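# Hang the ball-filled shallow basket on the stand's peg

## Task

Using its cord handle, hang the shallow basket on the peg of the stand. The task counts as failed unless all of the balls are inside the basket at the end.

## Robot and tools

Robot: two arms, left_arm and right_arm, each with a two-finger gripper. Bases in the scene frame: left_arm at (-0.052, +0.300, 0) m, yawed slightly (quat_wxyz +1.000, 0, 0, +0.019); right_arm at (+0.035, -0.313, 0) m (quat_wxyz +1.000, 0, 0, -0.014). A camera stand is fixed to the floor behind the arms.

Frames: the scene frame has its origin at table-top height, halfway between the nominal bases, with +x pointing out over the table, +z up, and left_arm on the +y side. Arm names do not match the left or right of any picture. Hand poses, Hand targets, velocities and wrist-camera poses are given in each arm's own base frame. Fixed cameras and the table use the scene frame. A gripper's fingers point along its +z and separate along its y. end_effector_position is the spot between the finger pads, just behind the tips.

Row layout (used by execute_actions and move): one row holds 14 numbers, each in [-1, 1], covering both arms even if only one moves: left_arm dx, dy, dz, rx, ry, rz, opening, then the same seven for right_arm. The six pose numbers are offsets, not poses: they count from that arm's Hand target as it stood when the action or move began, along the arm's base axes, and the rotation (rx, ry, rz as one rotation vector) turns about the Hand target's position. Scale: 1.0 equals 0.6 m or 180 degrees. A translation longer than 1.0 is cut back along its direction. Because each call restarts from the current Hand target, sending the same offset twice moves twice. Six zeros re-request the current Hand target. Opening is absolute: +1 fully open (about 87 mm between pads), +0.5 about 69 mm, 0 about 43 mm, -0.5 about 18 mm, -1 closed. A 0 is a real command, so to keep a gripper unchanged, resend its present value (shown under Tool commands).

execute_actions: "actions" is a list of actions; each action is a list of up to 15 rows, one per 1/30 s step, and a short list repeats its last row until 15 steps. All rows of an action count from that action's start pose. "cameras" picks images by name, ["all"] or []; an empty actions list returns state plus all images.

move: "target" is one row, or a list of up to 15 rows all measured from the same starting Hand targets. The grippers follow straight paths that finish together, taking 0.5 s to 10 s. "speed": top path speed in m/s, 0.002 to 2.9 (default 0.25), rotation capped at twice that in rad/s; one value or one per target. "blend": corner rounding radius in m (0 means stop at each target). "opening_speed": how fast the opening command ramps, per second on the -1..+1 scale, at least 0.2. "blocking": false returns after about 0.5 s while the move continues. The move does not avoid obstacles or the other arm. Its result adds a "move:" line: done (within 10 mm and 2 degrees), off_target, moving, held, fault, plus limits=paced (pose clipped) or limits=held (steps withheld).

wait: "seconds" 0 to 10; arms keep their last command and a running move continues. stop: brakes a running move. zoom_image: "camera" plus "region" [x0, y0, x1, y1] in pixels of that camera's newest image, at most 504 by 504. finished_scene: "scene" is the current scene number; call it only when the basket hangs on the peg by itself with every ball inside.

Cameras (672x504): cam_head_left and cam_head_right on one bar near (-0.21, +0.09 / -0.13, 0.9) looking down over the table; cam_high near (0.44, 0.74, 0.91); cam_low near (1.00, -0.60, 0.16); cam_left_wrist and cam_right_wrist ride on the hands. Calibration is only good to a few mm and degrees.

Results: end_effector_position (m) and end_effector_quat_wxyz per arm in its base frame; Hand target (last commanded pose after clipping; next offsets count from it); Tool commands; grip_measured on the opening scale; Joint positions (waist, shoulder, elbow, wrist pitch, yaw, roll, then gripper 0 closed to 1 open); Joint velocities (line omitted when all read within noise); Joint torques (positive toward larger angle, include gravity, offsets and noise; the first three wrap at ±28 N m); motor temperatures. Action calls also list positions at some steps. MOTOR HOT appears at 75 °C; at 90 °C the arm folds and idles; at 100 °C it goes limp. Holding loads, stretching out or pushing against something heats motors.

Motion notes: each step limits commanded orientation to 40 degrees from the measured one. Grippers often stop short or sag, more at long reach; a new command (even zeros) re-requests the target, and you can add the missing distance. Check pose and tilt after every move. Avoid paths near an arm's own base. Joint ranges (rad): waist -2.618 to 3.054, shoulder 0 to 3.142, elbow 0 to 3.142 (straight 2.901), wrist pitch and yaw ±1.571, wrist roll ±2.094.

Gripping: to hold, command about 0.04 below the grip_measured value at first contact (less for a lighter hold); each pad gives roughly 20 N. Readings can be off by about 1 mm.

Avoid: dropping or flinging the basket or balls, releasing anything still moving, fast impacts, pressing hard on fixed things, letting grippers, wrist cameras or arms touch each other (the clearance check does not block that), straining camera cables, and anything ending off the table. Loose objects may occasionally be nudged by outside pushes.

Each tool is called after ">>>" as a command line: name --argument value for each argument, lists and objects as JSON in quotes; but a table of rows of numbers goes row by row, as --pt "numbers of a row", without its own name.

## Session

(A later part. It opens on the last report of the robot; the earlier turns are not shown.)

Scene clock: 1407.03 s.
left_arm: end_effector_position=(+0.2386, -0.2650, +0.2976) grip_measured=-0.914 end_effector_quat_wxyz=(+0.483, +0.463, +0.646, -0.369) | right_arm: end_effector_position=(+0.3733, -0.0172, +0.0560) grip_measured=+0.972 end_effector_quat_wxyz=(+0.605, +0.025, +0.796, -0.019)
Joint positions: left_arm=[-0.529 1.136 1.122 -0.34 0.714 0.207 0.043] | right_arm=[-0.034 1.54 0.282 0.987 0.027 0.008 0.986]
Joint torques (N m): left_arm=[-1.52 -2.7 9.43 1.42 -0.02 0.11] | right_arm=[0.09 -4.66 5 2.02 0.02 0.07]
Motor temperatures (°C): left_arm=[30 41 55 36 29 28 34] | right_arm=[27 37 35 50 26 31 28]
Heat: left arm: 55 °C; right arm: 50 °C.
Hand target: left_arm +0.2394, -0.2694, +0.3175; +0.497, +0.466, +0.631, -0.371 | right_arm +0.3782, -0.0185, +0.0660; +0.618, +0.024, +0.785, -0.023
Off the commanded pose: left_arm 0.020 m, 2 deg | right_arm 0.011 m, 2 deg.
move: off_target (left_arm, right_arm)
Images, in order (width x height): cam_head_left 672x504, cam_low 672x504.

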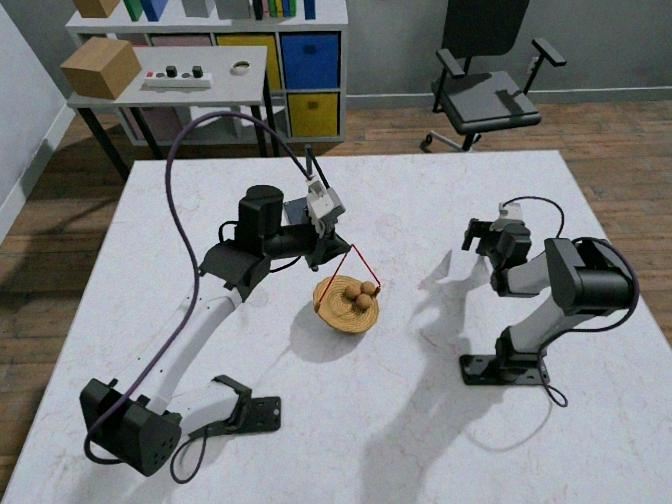

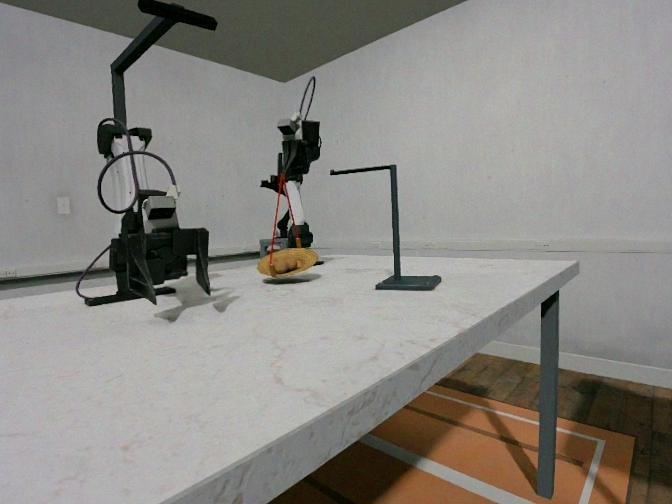

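>>> move --target '[0, 0, 0.05, 0, 0, 0, -1, 0, 0, 0, 0, 0, 0, 1]' --speed 0.02 --cameras '["cam_head_left","cam_low"]'

>>> zoom_image --camera "cam_head_left" --region '[260, 200, 440, 350]'

>>> zoom_image --camera "cam_low" --region '[220, 130, 460, 310]'

Scene clock: 1416.33 s.
left_arm: end_effector_position=(+0.2401, -0.2658, +0.3284) grip_measured=-0.914 end_effector_quat_wxyz=(+0.483, +0.463, +0.645, -0.369) | right_arm: end_effector_position=(+0.3733, -0.0172, +0.0560) grip_measured=+0.972 end_effector_quat_wxyz=(+0.605, +0.025, +0.796, -0.019)
Joint positions: left_arm=[-0.529 1.174 1.269 -0.447 0.714 0.207 0.043] | right_arm=[-0.034 1.54 0.282 0.987 0.027 0.008 0.986]
Joint torques (N m): left_arm=[-1.52 -2.86 9.18 1.42 -0.02 0.11] | right_arm=[0.08 -4.67 4.98 2.03 0.02 0.07]
Motor temperatures (°C): left_arm=[30 40 56 37 29 28 34] | right_arm=[27 37 35 50 26 31 28]
Heat: left arm: 56 °C; right arm: 50 °C.
Hand target: left_arm +0.2394, -0.2694, +0.3474; +0.497, +0.466, +0.631, -0.371 | right_arm +0.3782, -0.0185, +0.0660; +0.618, +0.024, +0.785, -0.023
Off the commanded pose: left_arm 0.019 m, 2 deg | right_arm 0.011 m, 2 deg.
move: off_target (left_arm, right_arm)
Images, in order (width x height): cam_head_left 672x504, cam_low 672x504.

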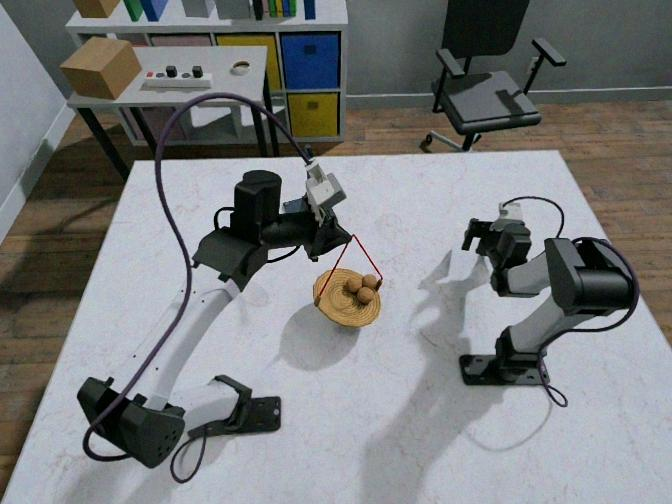

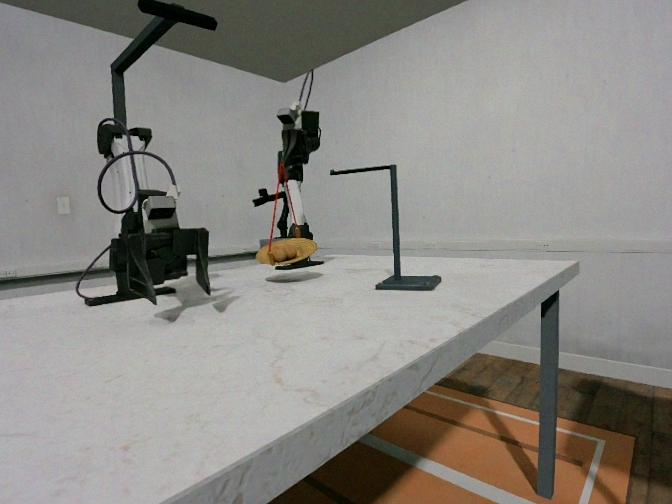

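Scaled by 2.800 from the camera's 672x504 image, which has a finer 960x720 frame.

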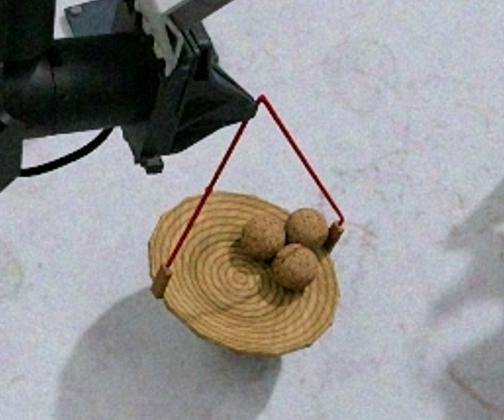

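Scaled by 2.100 from the camera's 672x504 image, which has a finer 960x720 frame.

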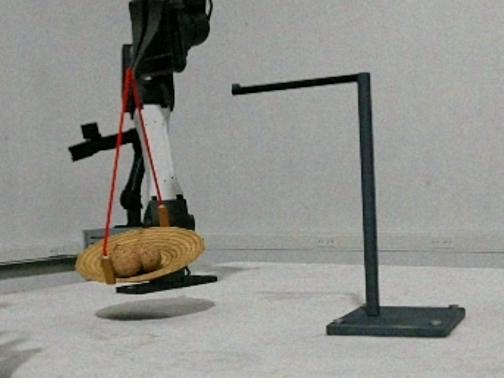

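>>> move --target '[0.07, -0.01, 0.02, 0, 0, 0, -1, 0, 0, 0, 0, 0, 0, 1]' --speed 0.02 --cameras '["cam_head_left","cam_left_wrist","cam_high"]'

>>> zoom_image --camera "cam_head_left" --region '[260, 200, 440, 350]'

>>> zoom_image --camera "cam_high" --region '[240, 100, 560, 340]'

Scene clock: 1463.53 s.
left_arm: end_effector_position=(+0.2805, -0.2743, +0.3398) grip_measured=-0.914 end_effector_quat_wxyz=(+0.480, +0.453, +0.654, -0.369) | right_arm: end_effector_position=(+0.3733, -0.0172, +0.0560) grip_measured=+0.972 end_effector_quat_wxyz=(+0.605, +0.025, +0.796, -0.019)
Joint positions: left_arm=[-0.484 1.333 1.429 -0.467 0.743 0.207 0.043] | right_arm=[-0.034 1.54 0.282 0.987 0.027 0.008 0.986]
Joint torques (N m): left_arm=[0.03 -3.96 9.22 1.42 0.28 0.36] | right_arm=[0.1 -4.68 5.01 2.03 0.02 0.07]
Motor temperatures (°C): left_arm=[30 39 58 37 29 28 34] | right_arm=[27 37 35 50 26 31 28]
Heat: left arm: 58 °C; right arm: 50 °C.
Hand target: left_arm +0.2814, -0.2755, +0.3595; +0.497, +0.466, +0.631, -0.371 | right_arm +0.3782, -0.0185, +0.0660; +0.618, +0.024, +0.785, -0.023
Off the commanded pose: left_arm 0.020 m, 4 deg | right_arm 0.011 m, 2 deg.
move: off_target (left_arm, right_arm)
camera_calibration:
cam_left_wrist: T_world_to_cam=[[-0.949214, -0.309624, 0.0559069, 0.158607], [-0.304226, 0.8579, -0.414071, 0.484883], [0.0802437, -0.410051, -0.908526, 0.315229], [0, 0, 0, 1]] pos_world=[0.272771, -0.237613, 0.478302]
Images, in order (width x height): cam_head_left 672x504, cam_high 672x504, cam_left_wrist 672x504.

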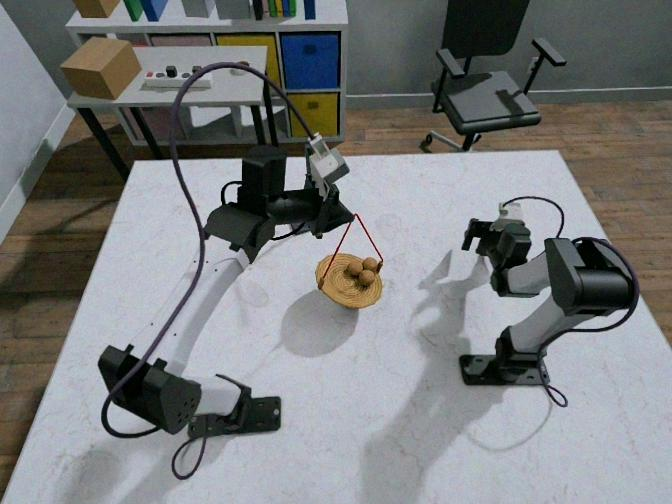

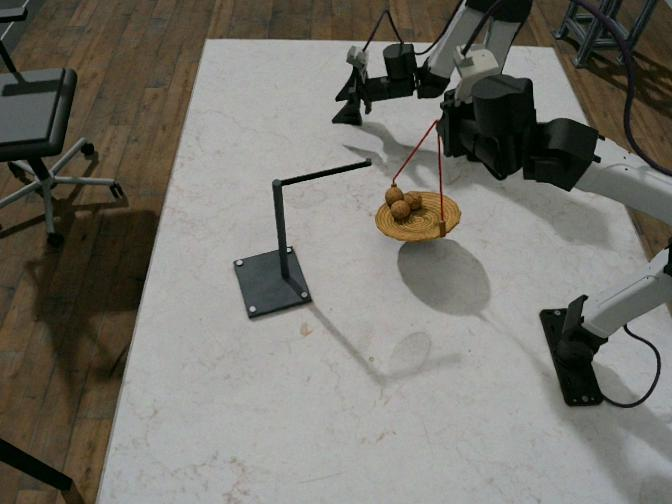

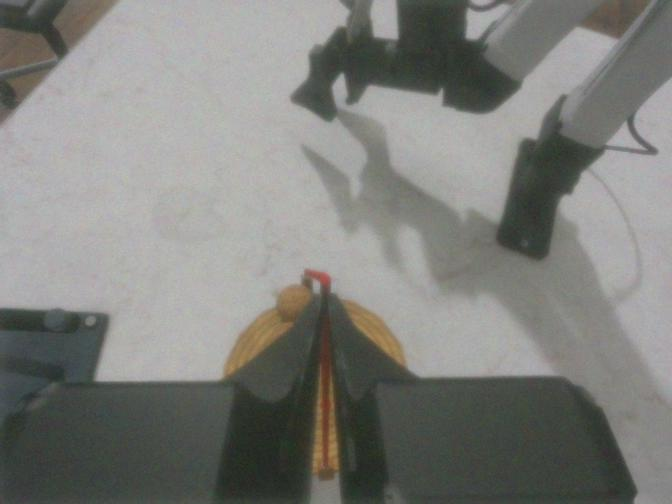

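Scaled by 2.800 from the camera's 672x504 image, which has a finer 960x720 frame.

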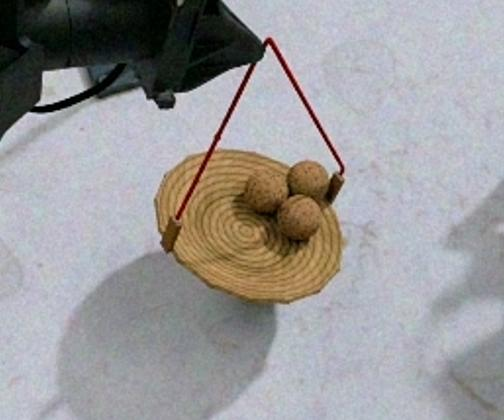

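Scaled by 1.575 from the camera's 672x504 image, which has a finer 960x720 frame.

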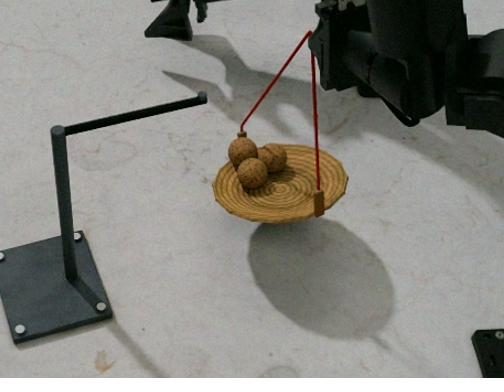

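>>> move --target '[0.125, 0.038, 0, 0, 0, 0, -1, 0, 0, 0, 0, 0, 0, 1]' --speed 0.025 --cameras '["cam_head_left","cam_left_wrist","cam_high"]'

>>> zoom_image --camera "cam_high" --region '[240, 80, 560, 320]'

Scene clock: 1478.23 s.
left_arm: end_effector_position=(+0.3557, -0.2519, +0.3416) grip_measured=-0.914 end_effector_quat_wxyz=(+0.482, +0.450, +0.655, -0.370) | right_arm: end_effector_position=(+0.3733, -0.0172, +0.0560) grip_measured=+0.972 end_effector_quat_wxyz=(+0.605, +0.025, +0.796, -0.019)
Joint positions: left_arm=[-0.314 1.567 1.654 -0.521 0.896 0.293 0.043] | right_arm=[-0.034 1.54 0.282 0.987 0.027 0.008 0.986]
Joint torques (N m): left_arm=[-0.01 -5.56 9.09 1.31 0.36 0.4] | right_arm=[0.1 -4.66 4.98 2.02 0.02 0.07]
Motor temperatures (°C): left_arm=[30 39 57 36 29 28 34] | right_arm=[27 37 35 50 26 31 28]
Heat: left arm: 57 °C; right arm: 50 °C.
Hand target: left_arm +0.3563, -0.2527, +0.3595; +0.497, +0.466, +0.631, -0.371 | right_arm +0.3782, -0.0185, +0.0660; +0.618, +0.024, +0.785, -0.023
Off the commanded pose: left_arm 0.018 m, 4 deg | right_arm 0.011 m, 2 deg.
move: off_target (left_arm, right_arm)
camera_calibration:
cam_left_wrist: T_world_to_cam=[[-0.947431, -0.314389, 0.0594446, 0.233744], [-0.309597, 0.853886, -0.418364, 0.491595], [0.0807701, -0.414775, -0.906332, 0.317915], [0, 0, 0, 1]] pos_world=[0.347975, -0.214416, 0.479908]
Images, in order (width x height): cam_head_left 672x504, cam_high 672x504, cam_left_wrist 672x504.

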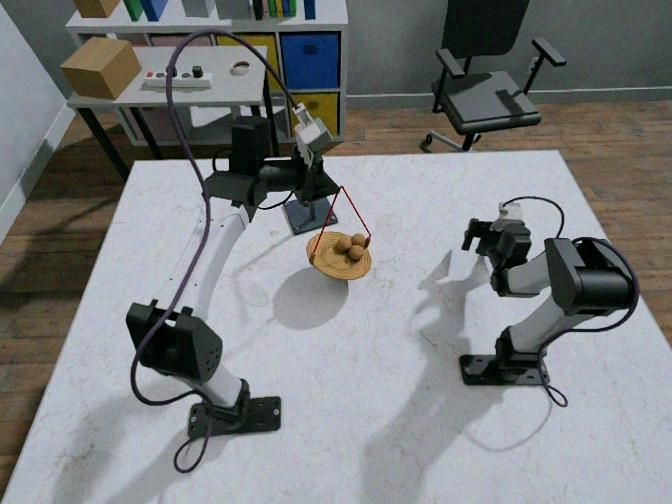

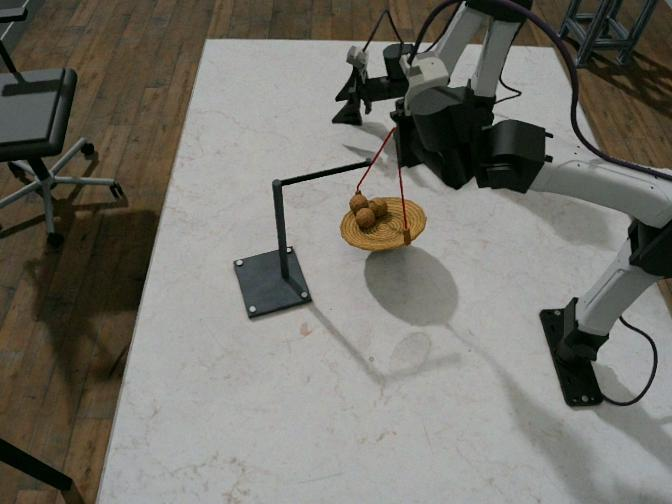

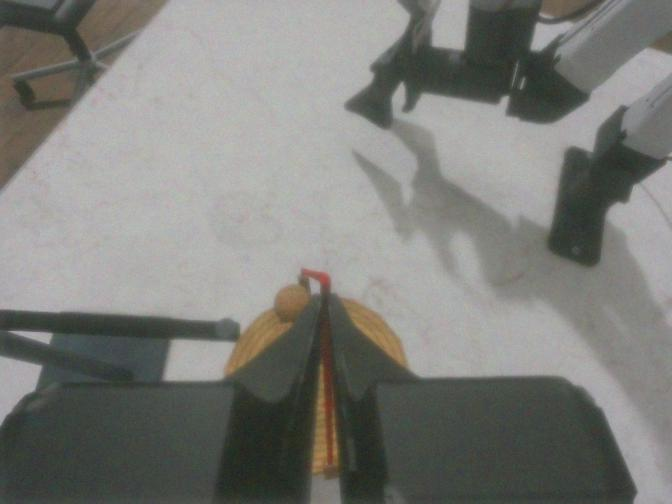

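Scaled by 1.575 from the camera's 672x504 image, which has a finer 960x720 frame.

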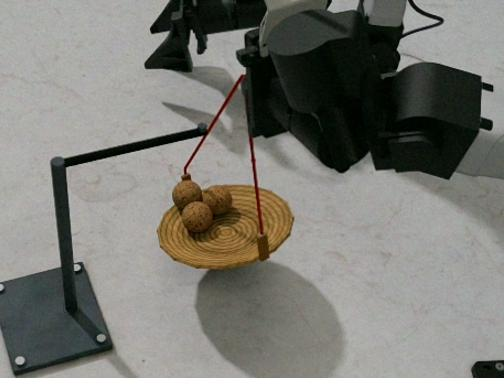

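>>> move --target '[0.122, 0.036, 0, 0, 0, 0, -1, 0, 0, 0, 0, 0, 0, 1]' --speed 0.02 --cameras '["cam_head_left","cam_left_wrist","cam_high"]'

>>> zoom_image --camera "cam_high" --region '[240, 80, 560, 320]'

Scene clock: 1506.33 s.
left_arm: end_effector_position=(+0.4297, -0.2308, +0.3437) grip_measured=-0.914 end_effector_quat_wxyz=(+0.483, +0.449, +0.655, -0.369) | right_arm: end_effector_position=(+0.3733, -0.0172, +0.0560) grip_measured=+0.972 end_effector_quat_wxyz=(+0.605, +0.025, +0.796, -0.019)
Joint positions: left_arm=[-0.205 1.849 2.005 -0.651 0.991 0.373 0.043] | right_arm=[-0.034 1.54 0.282 0.987 0.027 0.008 0.986]
Joint torques (N m): left_arm=[0.01 -7.3 8.76 1.23 0.45 0.4] | right_arm=[0.09 -4.66 5 2.03 0.02 0.07]
Motor temperatures (°C): left_arm=[30 40 58 37 29 28 34] | right_arm=[27 37 35 50 26 31 28]
Heat: left arm: 58 °C; right arm: 50 °C.
Hand target: left_arm +0.4296, -0.2311, +0.3595; +0.497, +0.466, +0.631, -0.371 | right_arm +0.3782, -0.0185, +0.0660; +0.618, +0.024, +0.785, -0.023
Off the commanded pose: left_arm 0.016 m, 4 deg | right_arm 0.011 m, 2 deg.
move: off_target (left_arm, right_arm)
camera_calibration:
cam_left_wrist: T_world_to_cam=[[-0.94644, -0.317695, 0.0576285, 0.309871], [-0.311659, 0.852236, -0.420194, 0.498508], [0.0843807, -0.415649, -0.905603, 0.320667], [0, 0, 0, 1]] pos_world=[0.421581, -0.193117, 0.48201]
Images, in order (width x height): cam_head_left 672x504, cam_high 672x504, cam_left_wrist 672x504.

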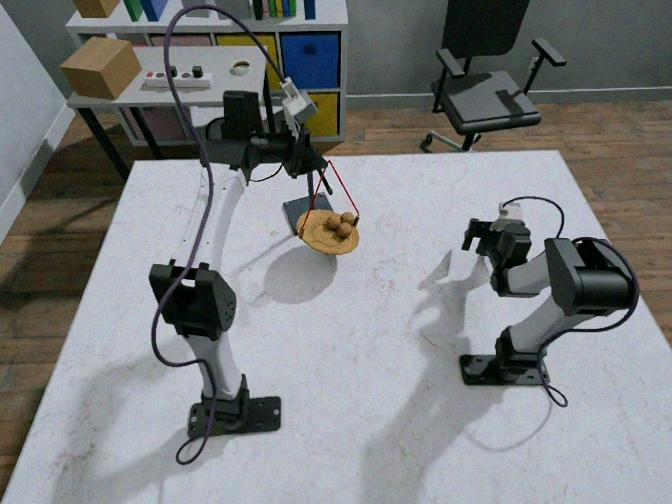

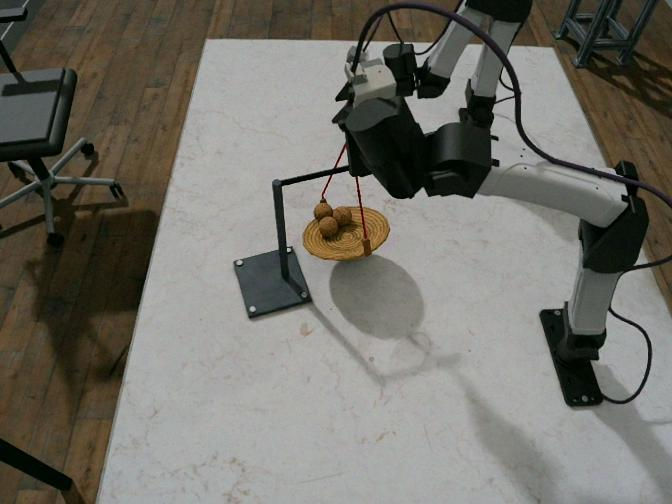

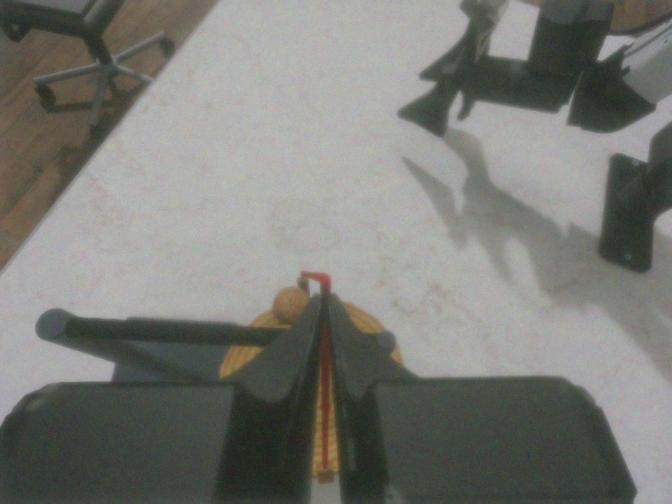

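Scaled by 1.575 from the camera's 672x504 image, which has a finer 960x720 frame.

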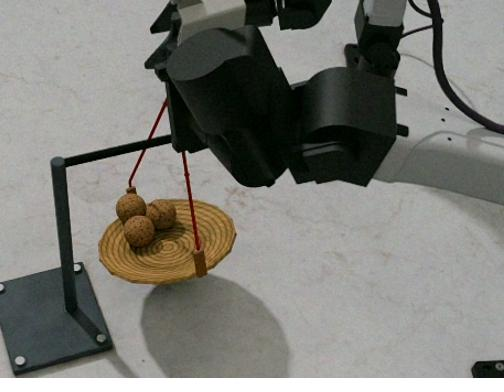

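>>> move --target '[-0.005, 0.021, 0, 0, 0, 0, -1, 0, 0, 0, 0, 0, 0, 1]' --speed 0.02 --cameras '["cam_head_left","cam_left_wrist","cam_high"]'

>>> zoom_image --camera "cam_left_wrist" --region '[230, 230, 430, 380]'

Scene clock: 1516.93 s.
left_arm: end_effector_position=(+0.4308, -0.2186, +0.3416) grip_measured=-0.914 end_effector_quat_wxyz=(+0.482, +0.448, +0.656, -0.370) | right_arm: end_effector_position=(+0.3733, -0.0172, +0.0560) grip_measured=+0.972 end_effector_quat_wxyz=(+0.605, +0.025, +0.796, -0.019)
Joint positions: left_arm=[-0.174 1.849 2.005 -0.679 1.017 0.4 0.043] | right_arm=[-0.034 1.54 0.282 0.987 0.027 0.008 0.986]
Joint torques (N m): left_arm=[-0.01 -8.54 7.82 1.19 0.47 0.39] | right_arm=[0.09 -4.66 4.96 2.02 0.03 0.08]
Motor temperatures (°C): left_arm=[30 42 57 36 29 28 34] | right_arm=[27 37 35 50 26 31 28]
Heat: left arm: 57 °C; right arm: 50 °C.
Hand target: left_arm +0.4266, -0.2185, +0.3595; +0.497, +0.466, +0.631, -0.371 | right_arm +0.3782, -0.0185, +0.0660; +0.618, +0.024, +0.785, -0.023
Off the commanded pose: left_arm 0.018 m, 4 deg | right_arm 0.011 m, 2 deg.
move: off_target (left_arm, right_arm)
camera_calibration:
cam_left_wrist: T_world_to_cam=[[-0.945897, -0.318634, 0.0612426, 0.313183], [-0.314193, 0.852366, -0.418038, 0.487956], [0.0809998, -0.414663, -0.906363, 0.325591], [0, 0, 0, 1]] pos_world=[0.423178, -0.181116, 0.479908]
Images, in order (width x height): cam_head_left 672x504, cam_high 672x504, cam_left_wrist 672x504.

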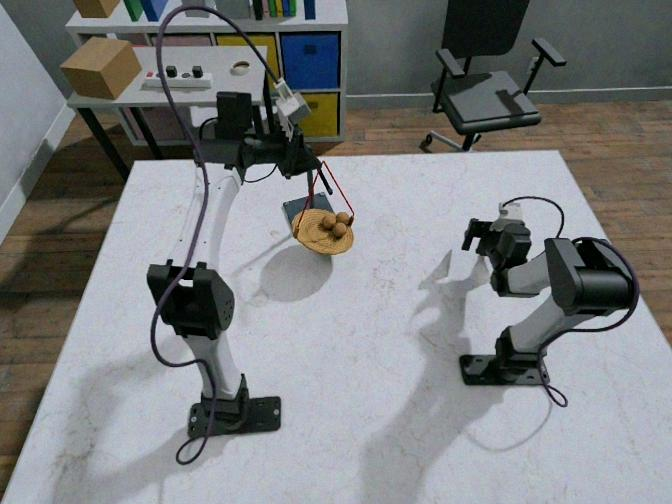

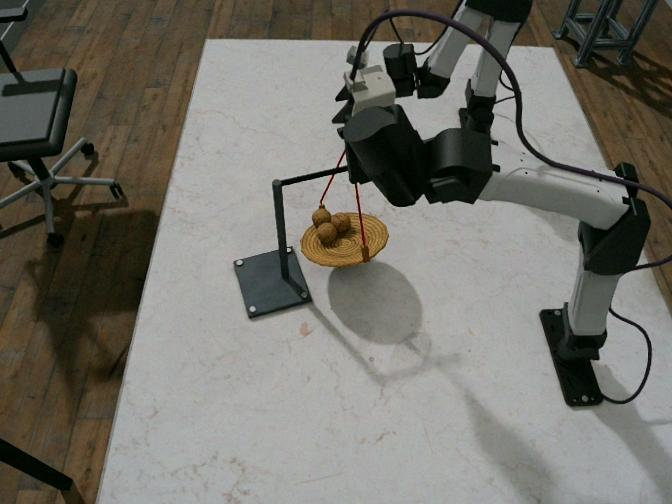

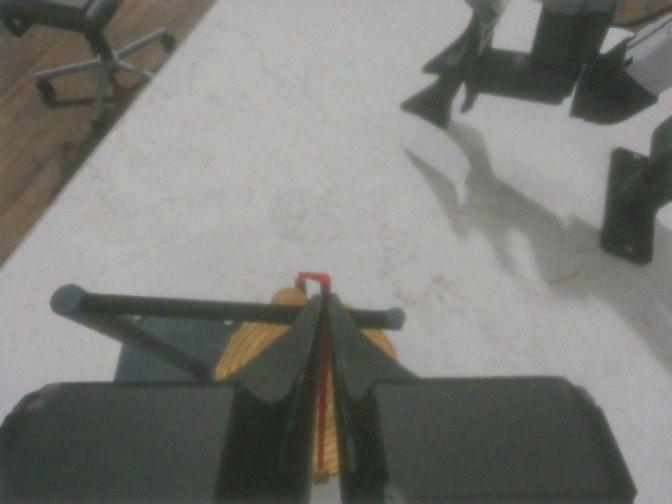

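Scaled by 2.520 from the camera's 672x504 image, which has a finer 960x720 frame.

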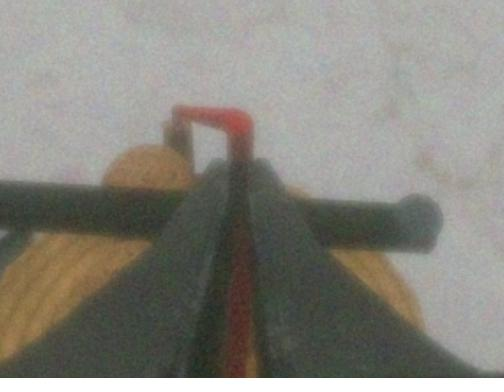

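>>> move --target '[-0.004, 0.008, -0.045, 0, 0, 0, -1, 0, 0, 0, 0, 0, 0, 1]' --speed 0.02 --cameras '["cam_left_wrist"]'

>>> zoom_image --camera "cam_left_wrist" --region '[230, 230, 430, 380]'

Scene clock: 1524.93 s.
left_arm: end_effector_position=(+0.4264, -0.2143, +0.3007) grip_measured=-0.916 end_effector_quat_wxyz=(+0.450, +0.441, +0.676, -0.383) | right_arm: end_effector_position=(+0.3733, -0.0172, +0.0560) grip_measured=+0.972 end_effector_quat_wxyz=(+0.605, +0.025, +0.796, -0.019)
Joint positions: left_arm=[-0.165 1.839 1.874 -0.662 1.03 0.429 0.042] | right_arm=[-0.034 1.54 0.282 0.987 0.027 0.008 0.986]
Joint torques (N m): left_arm=[0.12 -12.25 4.93 1.87 0.49 0.37] | right_arm=[0.1 -4.68 4.98 2.02 0.02 0.07]
Motor temperatures (°C): left_arm=[30 43 55 37 29 28 34] | right_arm=[27 37 35 50 26 31 28]
Heat: left arm: 55 °C; right arm: 50 °C.
Hand target: left_arm +0.4241, -0.2137, +0.3324; +0.497, +0.466, +0.631, -0.371 | right_arm +0.3782, -0.0185, +0.0660; +0.618, +0.024, +0.785, -0.023
Off the commanded pose: left_arm 0.032 m, 8 deg | right_arm 0.011 m, 2 deg.
move: off_target (left_arm, right_arm)
camera_calibration:
cam_left_wrist: T_world_to_cam=[[-0.941525, -0.311598, 0.128212, 0.292343], [-0.336881, 0.863144, -0.376157, 0.465192], [0.00654467, -0.397353, -0.917642, 0.329511], [0, 0, 0, 1]] pos_world=[0.429806, -0.179501, 0.439877]
Images, in order (width x height): cam_left_wrist 672x504.

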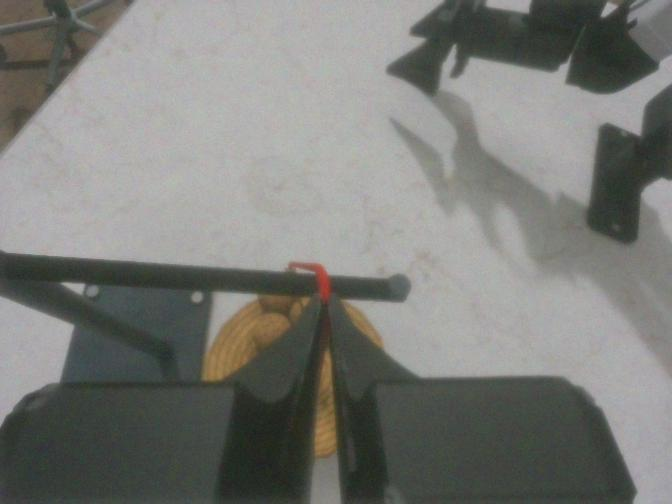

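Scaled by 2.520 from the camera's 672x504 image, which has a finer 960x720 frame.

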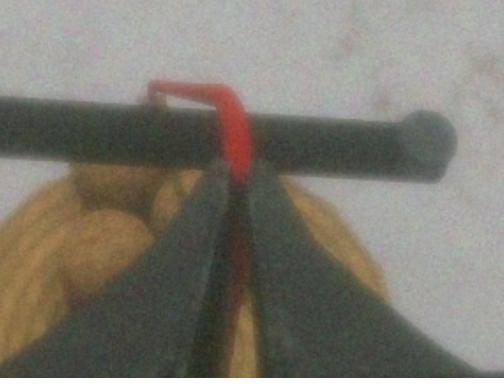

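>>> wait --seconds 0.1 --cameras '["cam_head_left","cam_high","cam_low"]'

>>> zoom_image --camera "cam_head_left" --region '[240, 140, 400, 280]'

>>> zoom_image --camera "cam_low" --region '[240, 110, 480, 310]'

>>> zoom_image --camera "cam_high" --region '[240, 100, 480, 300]'

Scene clock: 1531.73 s.
left_arm: end_effector_position=(+0.4266, -0.2144, +0.3009) grip_measured=-0.916 end_effector_quat_wxyz=(+0.451, +0.441, +0.675, -0.382) | right_arm: end_effector_position=(+0.3733, -0.0172, +0.0560) grip_measured=+0.972 end_effector_quat_wxyz=(+0.605, +0.025, +0.796, -0.019)
Joint positions: left_arm=[-0.165 1.839 1.874 -0.66 1.03 0.429 0.042] | right_arm=[-0.034 1.54 0.282 0.987 0.027 0.008 0.986]
Joint torques (N m): left_arm=[0.1 -12.26 4.93 1.85 0.49 0.38] | right_arm=[0.09 -4.68 5 2.02 0.02 0.08]
Motor temperatures (°C): left_arm=[30 45 55 37 30 28 34] | right_arm=[27 37 35 50 26 31 28]
Heat: left arm: 55 °C; right arm: 50 °C.
Hand target: left_arm +0.4241, -0.2137, +0.3324; +0.497, +0.466, +0.631, -0.371 | right_arm +0.3782, -0.0185, +0.0660; +0.618, +0.024, +0.785, -0.023
Tool commands: left_gripper/opening=-1.0 right_gripper/opening=+1.0
Off the commanded pose: left_arm 0.032 m, 8 deg | right_arm 0.011 m, 2 deg.
wait: 0.10 s; at rest from the start
Images, in order (width x height): cam_head_left 672x504, cam_high 672x504, cam_low 672x504.

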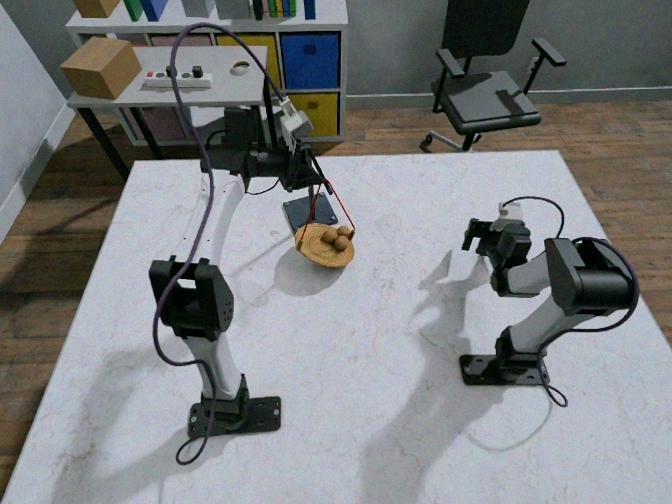

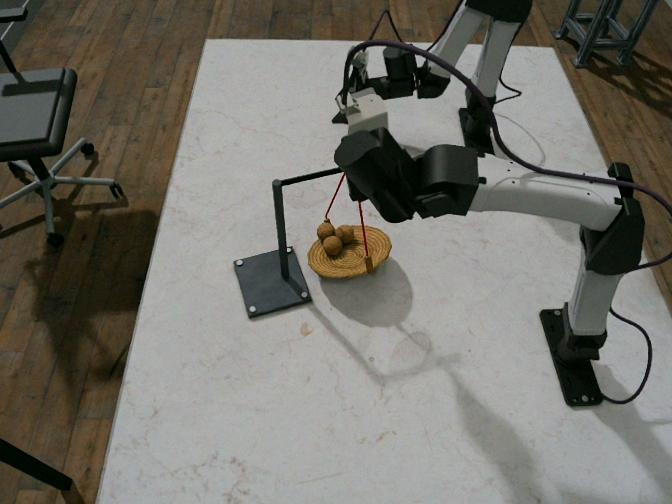

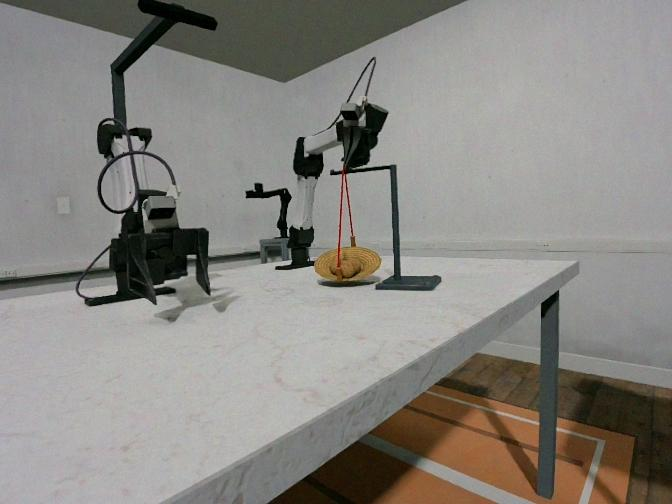

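Scaled by 3.150 from the camera's 672x504 image, which has a finer 960x720 frame.

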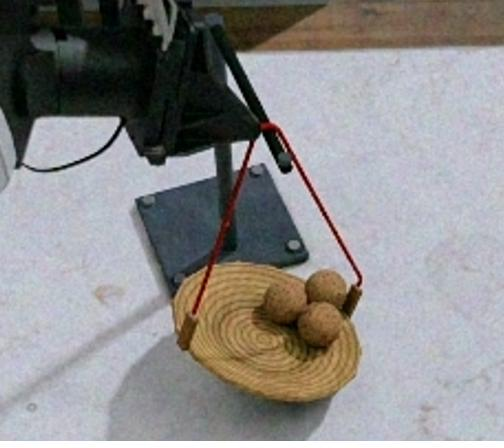

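Scaled by 2.100 from the camera's 672x504 image, which has a finer 960x720 frame.

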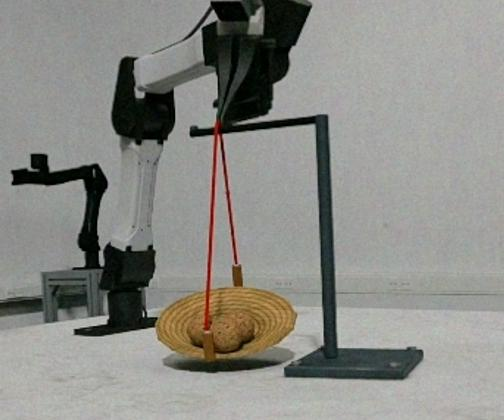

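Scaled by 2.100 from the camera's 672x504 image, which has a finer 960x720 frame.

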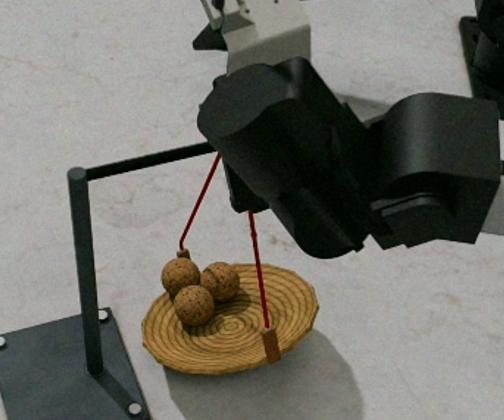

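>>> move --target '[0, 0.003, -0.012, 0, 0, 0, -1, 0, 0, 0, 0, 0, 0, 1]' --speed 0.01 --cameras '["cam_left_wrist","cam_head_left"]'

>>> zoom_image --camera "cam_head_left" --region '[240, 140, 400, 280]'

>>> zoom_image --camera "cam_left_wrist" --region '[230, 230, 430, 380]'

Scene clock: 1542.97 s.
left_arm: end_effector_position=(+0.4264, -0.2134, +0.2967) grip_measured=-0.916 end_effector_quat_wxyz=(+0.454, +0.444, +0.670, -0.383) | right_arm: end_effector_position=(+0.3733, -0.0172, +0.0560) grip_measured=+0.972 end_effector_quat_wxyz=(+0.605, +0.025, +0.796, -0.019)
Joint positions: left_arm=[-0.161 1.829 1.837 -0.626 1.04 0.435 0.042] | right_arm=[-0.034 1.54 0.282 0.987 0.027 0.008 0.986]
Joint torques (N m): left_arm=[0.17 -12.11 4.74 1.79 0.42 0.36] | right_arm=[0.1 -4.7 4.98 2.03 0.02 0.07]
Heat: left arm: 53 °C; right arm: 50 °C.
Hand target: left_arm +0.4242, -0.2119, +0.3253; +0.497, +0.466, +0.631, -0.371 | right_arm +0.3782, -0.0185, +0.0660; +0.618, +0.024, +0.785, -0.023
Off the commanded pose: left_arm 0.029 m, 7 deg | right_arm 0.011 m, 2 deg.
move: off_target (left_arm, right_arm)
camera_calibration:
cam_left_wrist: T_world_to_cam=[[-0.945056, -0.30484, 0.118074, 0.299037], [-0.326537, 0.863042, -0.3854, 0.461194], [0.0155826, -0.40278, -0.915164, 0.320433], [0, 0, 0, 1]] pos_world=[0.42821, -0.177807, 0.435684]
Images, in order (width x height): cam_head_left 672x504, cam_left_wrist 672x504.

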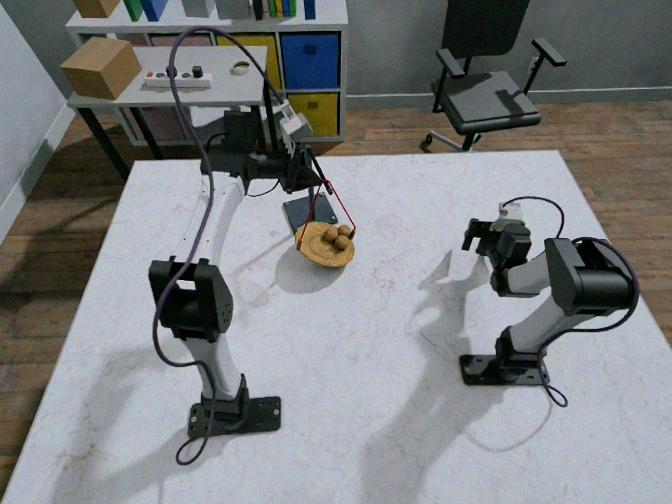

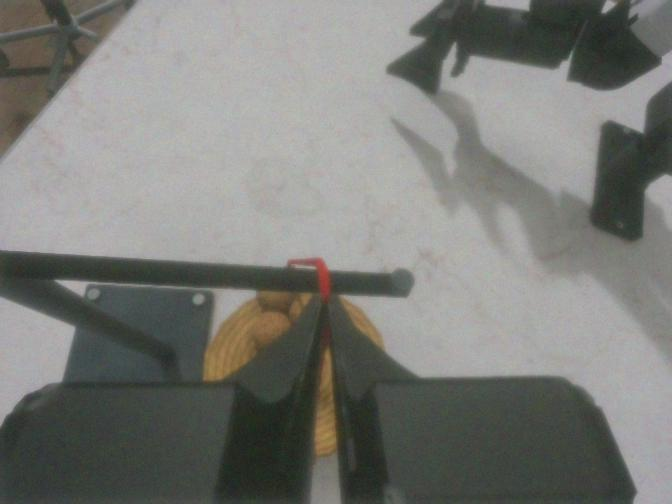

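Scaled by 3.150 from the camera's 672x504 image, which has a finer 960x720 frame.

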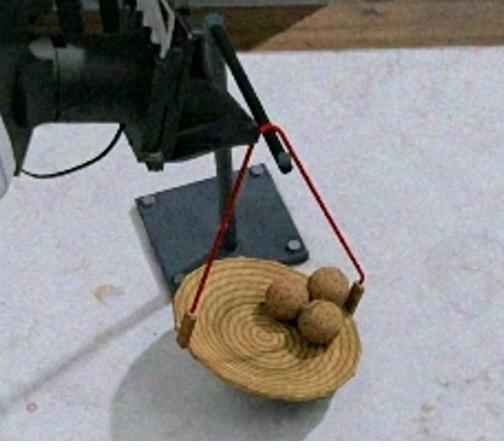

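Scaled by 2.520 from the camera's 672x504 image, which has a finer 960x720 frame.

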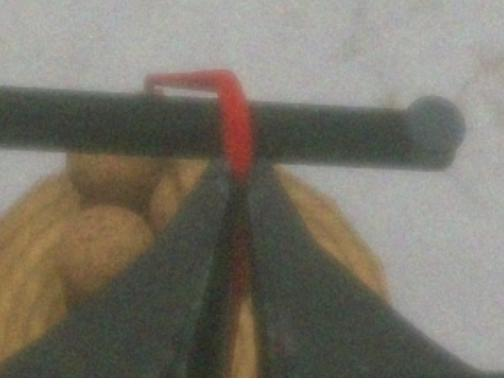

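Steps are working. Continue lowering.

>>> move --target '[0, 0.002, -0.014, 0, 0, 0, -1, 0, 0, 0, 0, 0, 0, 1]' --speed 0.01 --cameras '["cam_left_wrist","cam_head_left"]'

>>> zoom_image --camera "cam_head_left" --region '[240, 140, 400, 280]'

>>> zoom_image --camera "cam_left_wrist" --region '[230, 230, 430, 380]'

Scene clock: 1550.30 s.
left_arm: end_effector_position=(+0.4260, -0.2131, +0.2922) grip_measured=-0.916 end_effector_quat_wxyz=(+0.459, +0.447, +0.665, -0.384) | right_arm: end_effector_position=(+0.3733, -0.0172, +0.0560) grip_measured=+0.972 end_effector_quat_wxyz=(+0.605, +0.025, +0.796, -0.019)
Joint positions: left_arm=[-0.158 1.816 1.793 -0.582 1.05 0.437 0.042] | right_arm=[-0.034 1.54 0.282 0.987 0.027 0.008 0.986]
Joint torques (N m): left_arm=[0.2 -11.71 4.63 1.72 0.36 0.34] | right_arm=[0.1 -4.67 4.98 2.02 0.03 0.07]
Heat: left arm: 52 °C; right arm: 50 °C.
Hand target: left_arm +0.4241, -0.2107, +0.3168; +0.497, +0.466, +0.631, -0.371 | right_arm +0.3782, -0.0185, +0.0660; +0.618, +0.024, +0.785, -0.023
Off the commanded pose: left_arm 0.025 m, 6 deg | right_arm 0.011 m, 2 deg.
move: off_target (left_arm, right_arm)
camera_calibration:
cam_left_wrist: T_world_to_cam=[[-0.948207, -0.299016, 0.107202, 0.305157], [-0.316593, 0.862059, -0.395756, 0.45767], [0.0259227, -0.409198, -0.912077, 0.309821], [0, 0, 0, 1]] pos_world=[0.426216, -0.176513, 0.430993]
Images, in order (width x height): cam_head_left 672x504, cam_left_wrist 672x504.

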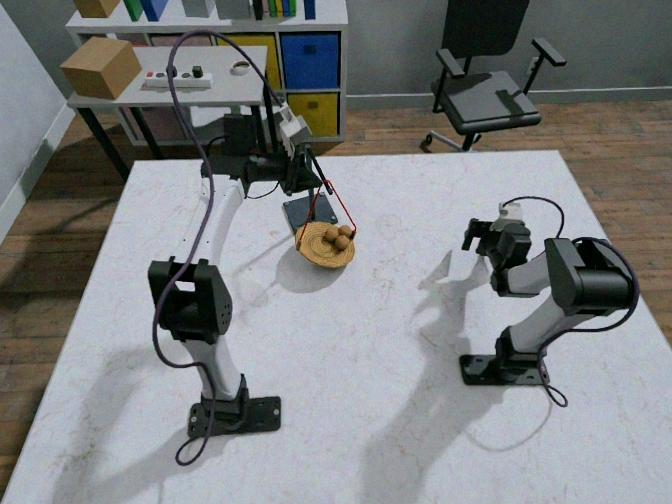

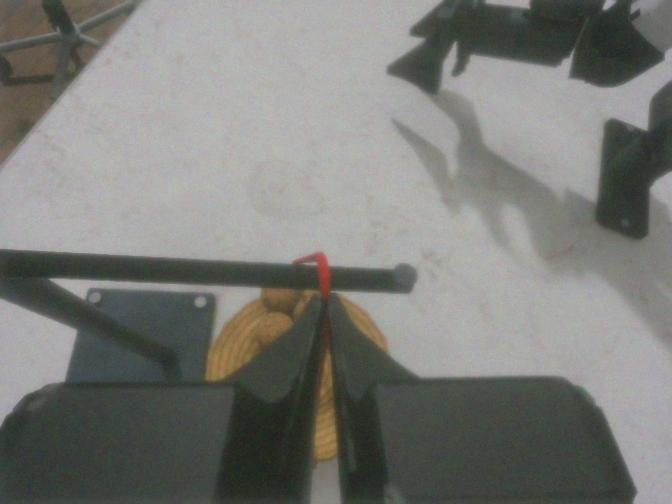

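Scaled by 3.150 from the camera's 672x504 image, which has a finer 960x720 frame.

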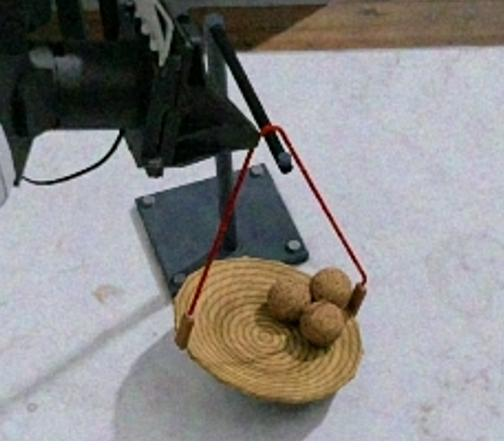

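Scaled by 2.520 from the camera's 672x504 image, which has a finer 960x720 frame.

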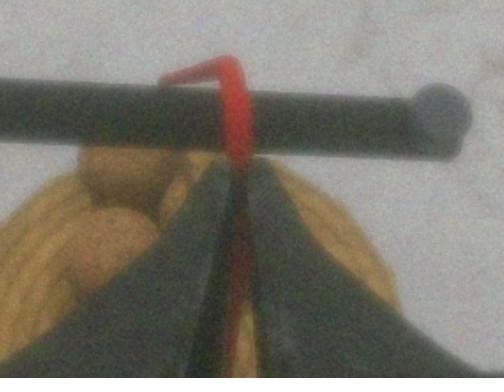

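>>> move --target '[0, 0.002, -0.018, 0, 0, 0, -1, 0, 0, 0, 0, 0, 0, 1]' --speed 0.01 --cameras '["cam_left_wrist","cam_head_left","cam_low"]'

>>> zoom_image --camera "cam_head_left" --region '[240, 140, 400, 280]'

>>> zoom_image --camera "cam_left_wrist" --region '[230, 230, 430, 380]'

>>> zoom_image --camera "cam_low" --region '[240, 110, 480, 310]'

Scene clock: 1558.63 s.
left_arm: end_effector_position=(+0.4259, -0.2129, +0.2884) grip_measured=-0.925 end_effector_quat_wxyz=(+0.468, +0.451, +0.656, -0.383) | right_arm: end_effector_position=(+0.3733, -0.0172, +0.0560) grip_measured=+0.972 end_effector_quat_wxyz=(+0.605, +0.025, +0.796, -0.019)
Joint positions: left_arm=[-0.155 1.8 1.74 -0.521 1.062 0.437 0.038] | right_arm=[-0.034 1.54 0.282 0.987 0.027 0.008 0.986]
Joint torques (N m): left_arm=[0.17 -11.07 4.4 1.59 0.25 0.33] | right_arm=[0.08 -4.67 5 2.03 0.02 0.07]
Motor temperatures (°C): left_arm=[30 50 51 38 30 28 34] | right_arm=[27 37 35 50 26 31 28]
Heat: left arm: 51 °C; right arm: 50 °C.
Hand target: left_arm +0.4241, -0.2095, +0.3062; +0.497, +0.466, +0.631, -0.371 | right_arm +0.3782, -0.0185, +0.0660; +0.618, +0.024, +0.785, -0.023
Off the commanded pose: left_arm 0.018 m, 5 deg | right_arm 0.011 m, 2 deg.
move: off_target (left_arm, right_arm)
camera_calibration:
cam_left_wrist: T_world_to_cam=[[-0.952618, -0.291207, 0.0878463, 0.314581], [-0.300892, 0.859922, -0.412308, 0.453595], [0.044526, -0.419205, -0.906799, 0.294906], [0, 0, 0, 1]] pos_world=[0.423028, -0.174822, 0.426807]
Images, in order (width x height): cam_head_left 672x504, cam_low 672x504, cam_left_wrist 672x504.

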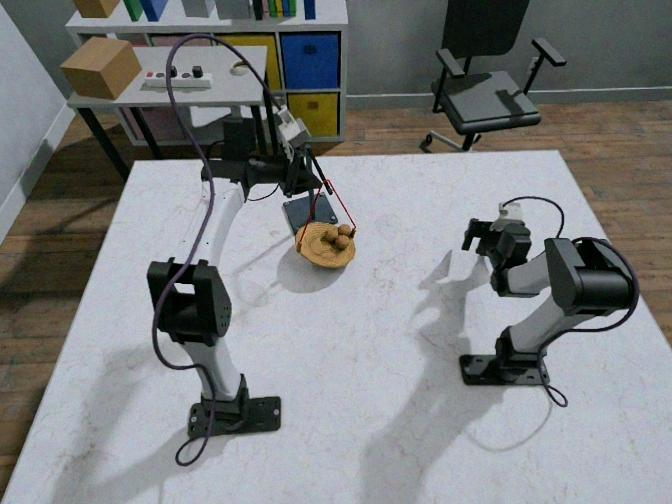

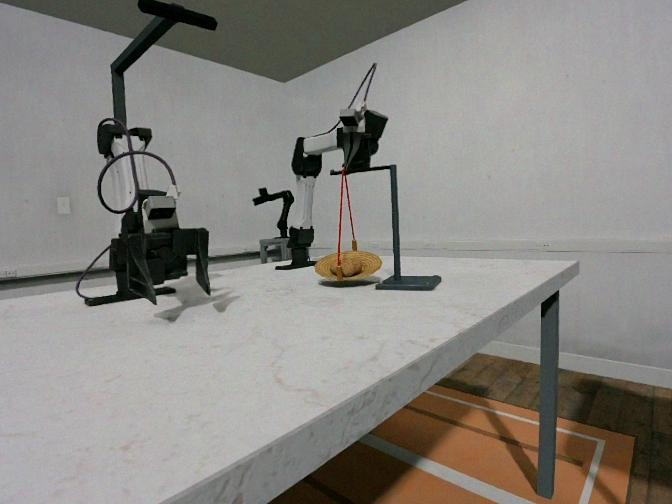

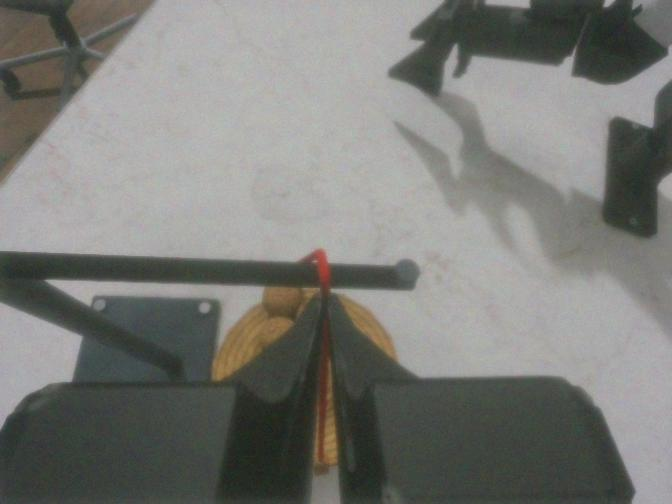

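Scaled by 3.150 from the camera's 672x504 image, which has a finer 960x720 frame.

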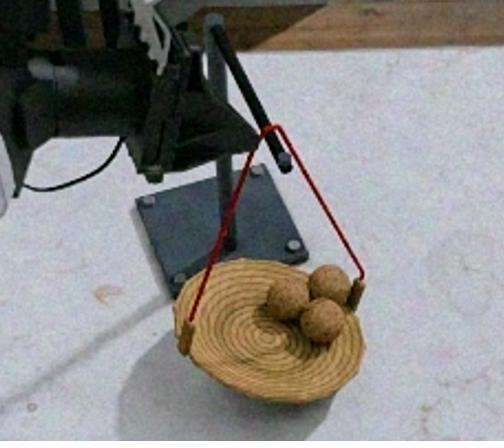

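Scaled by 2.520 from the camera's 672x504 image, which has a finer 960x720 frame.

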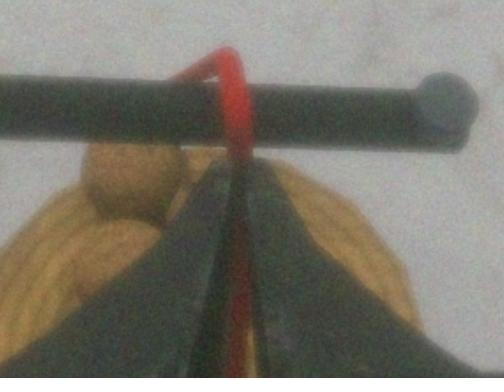

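Scaled by 2.100 from the camera's 672x504 image, which has a finer 960x720 frame.

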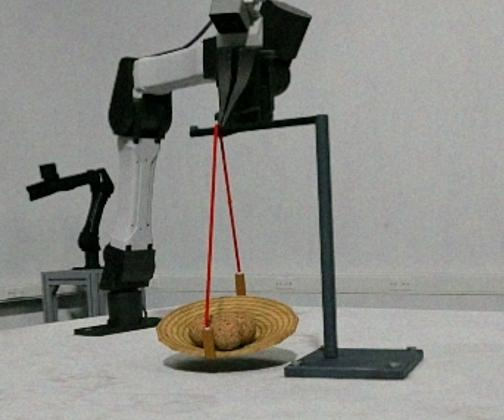

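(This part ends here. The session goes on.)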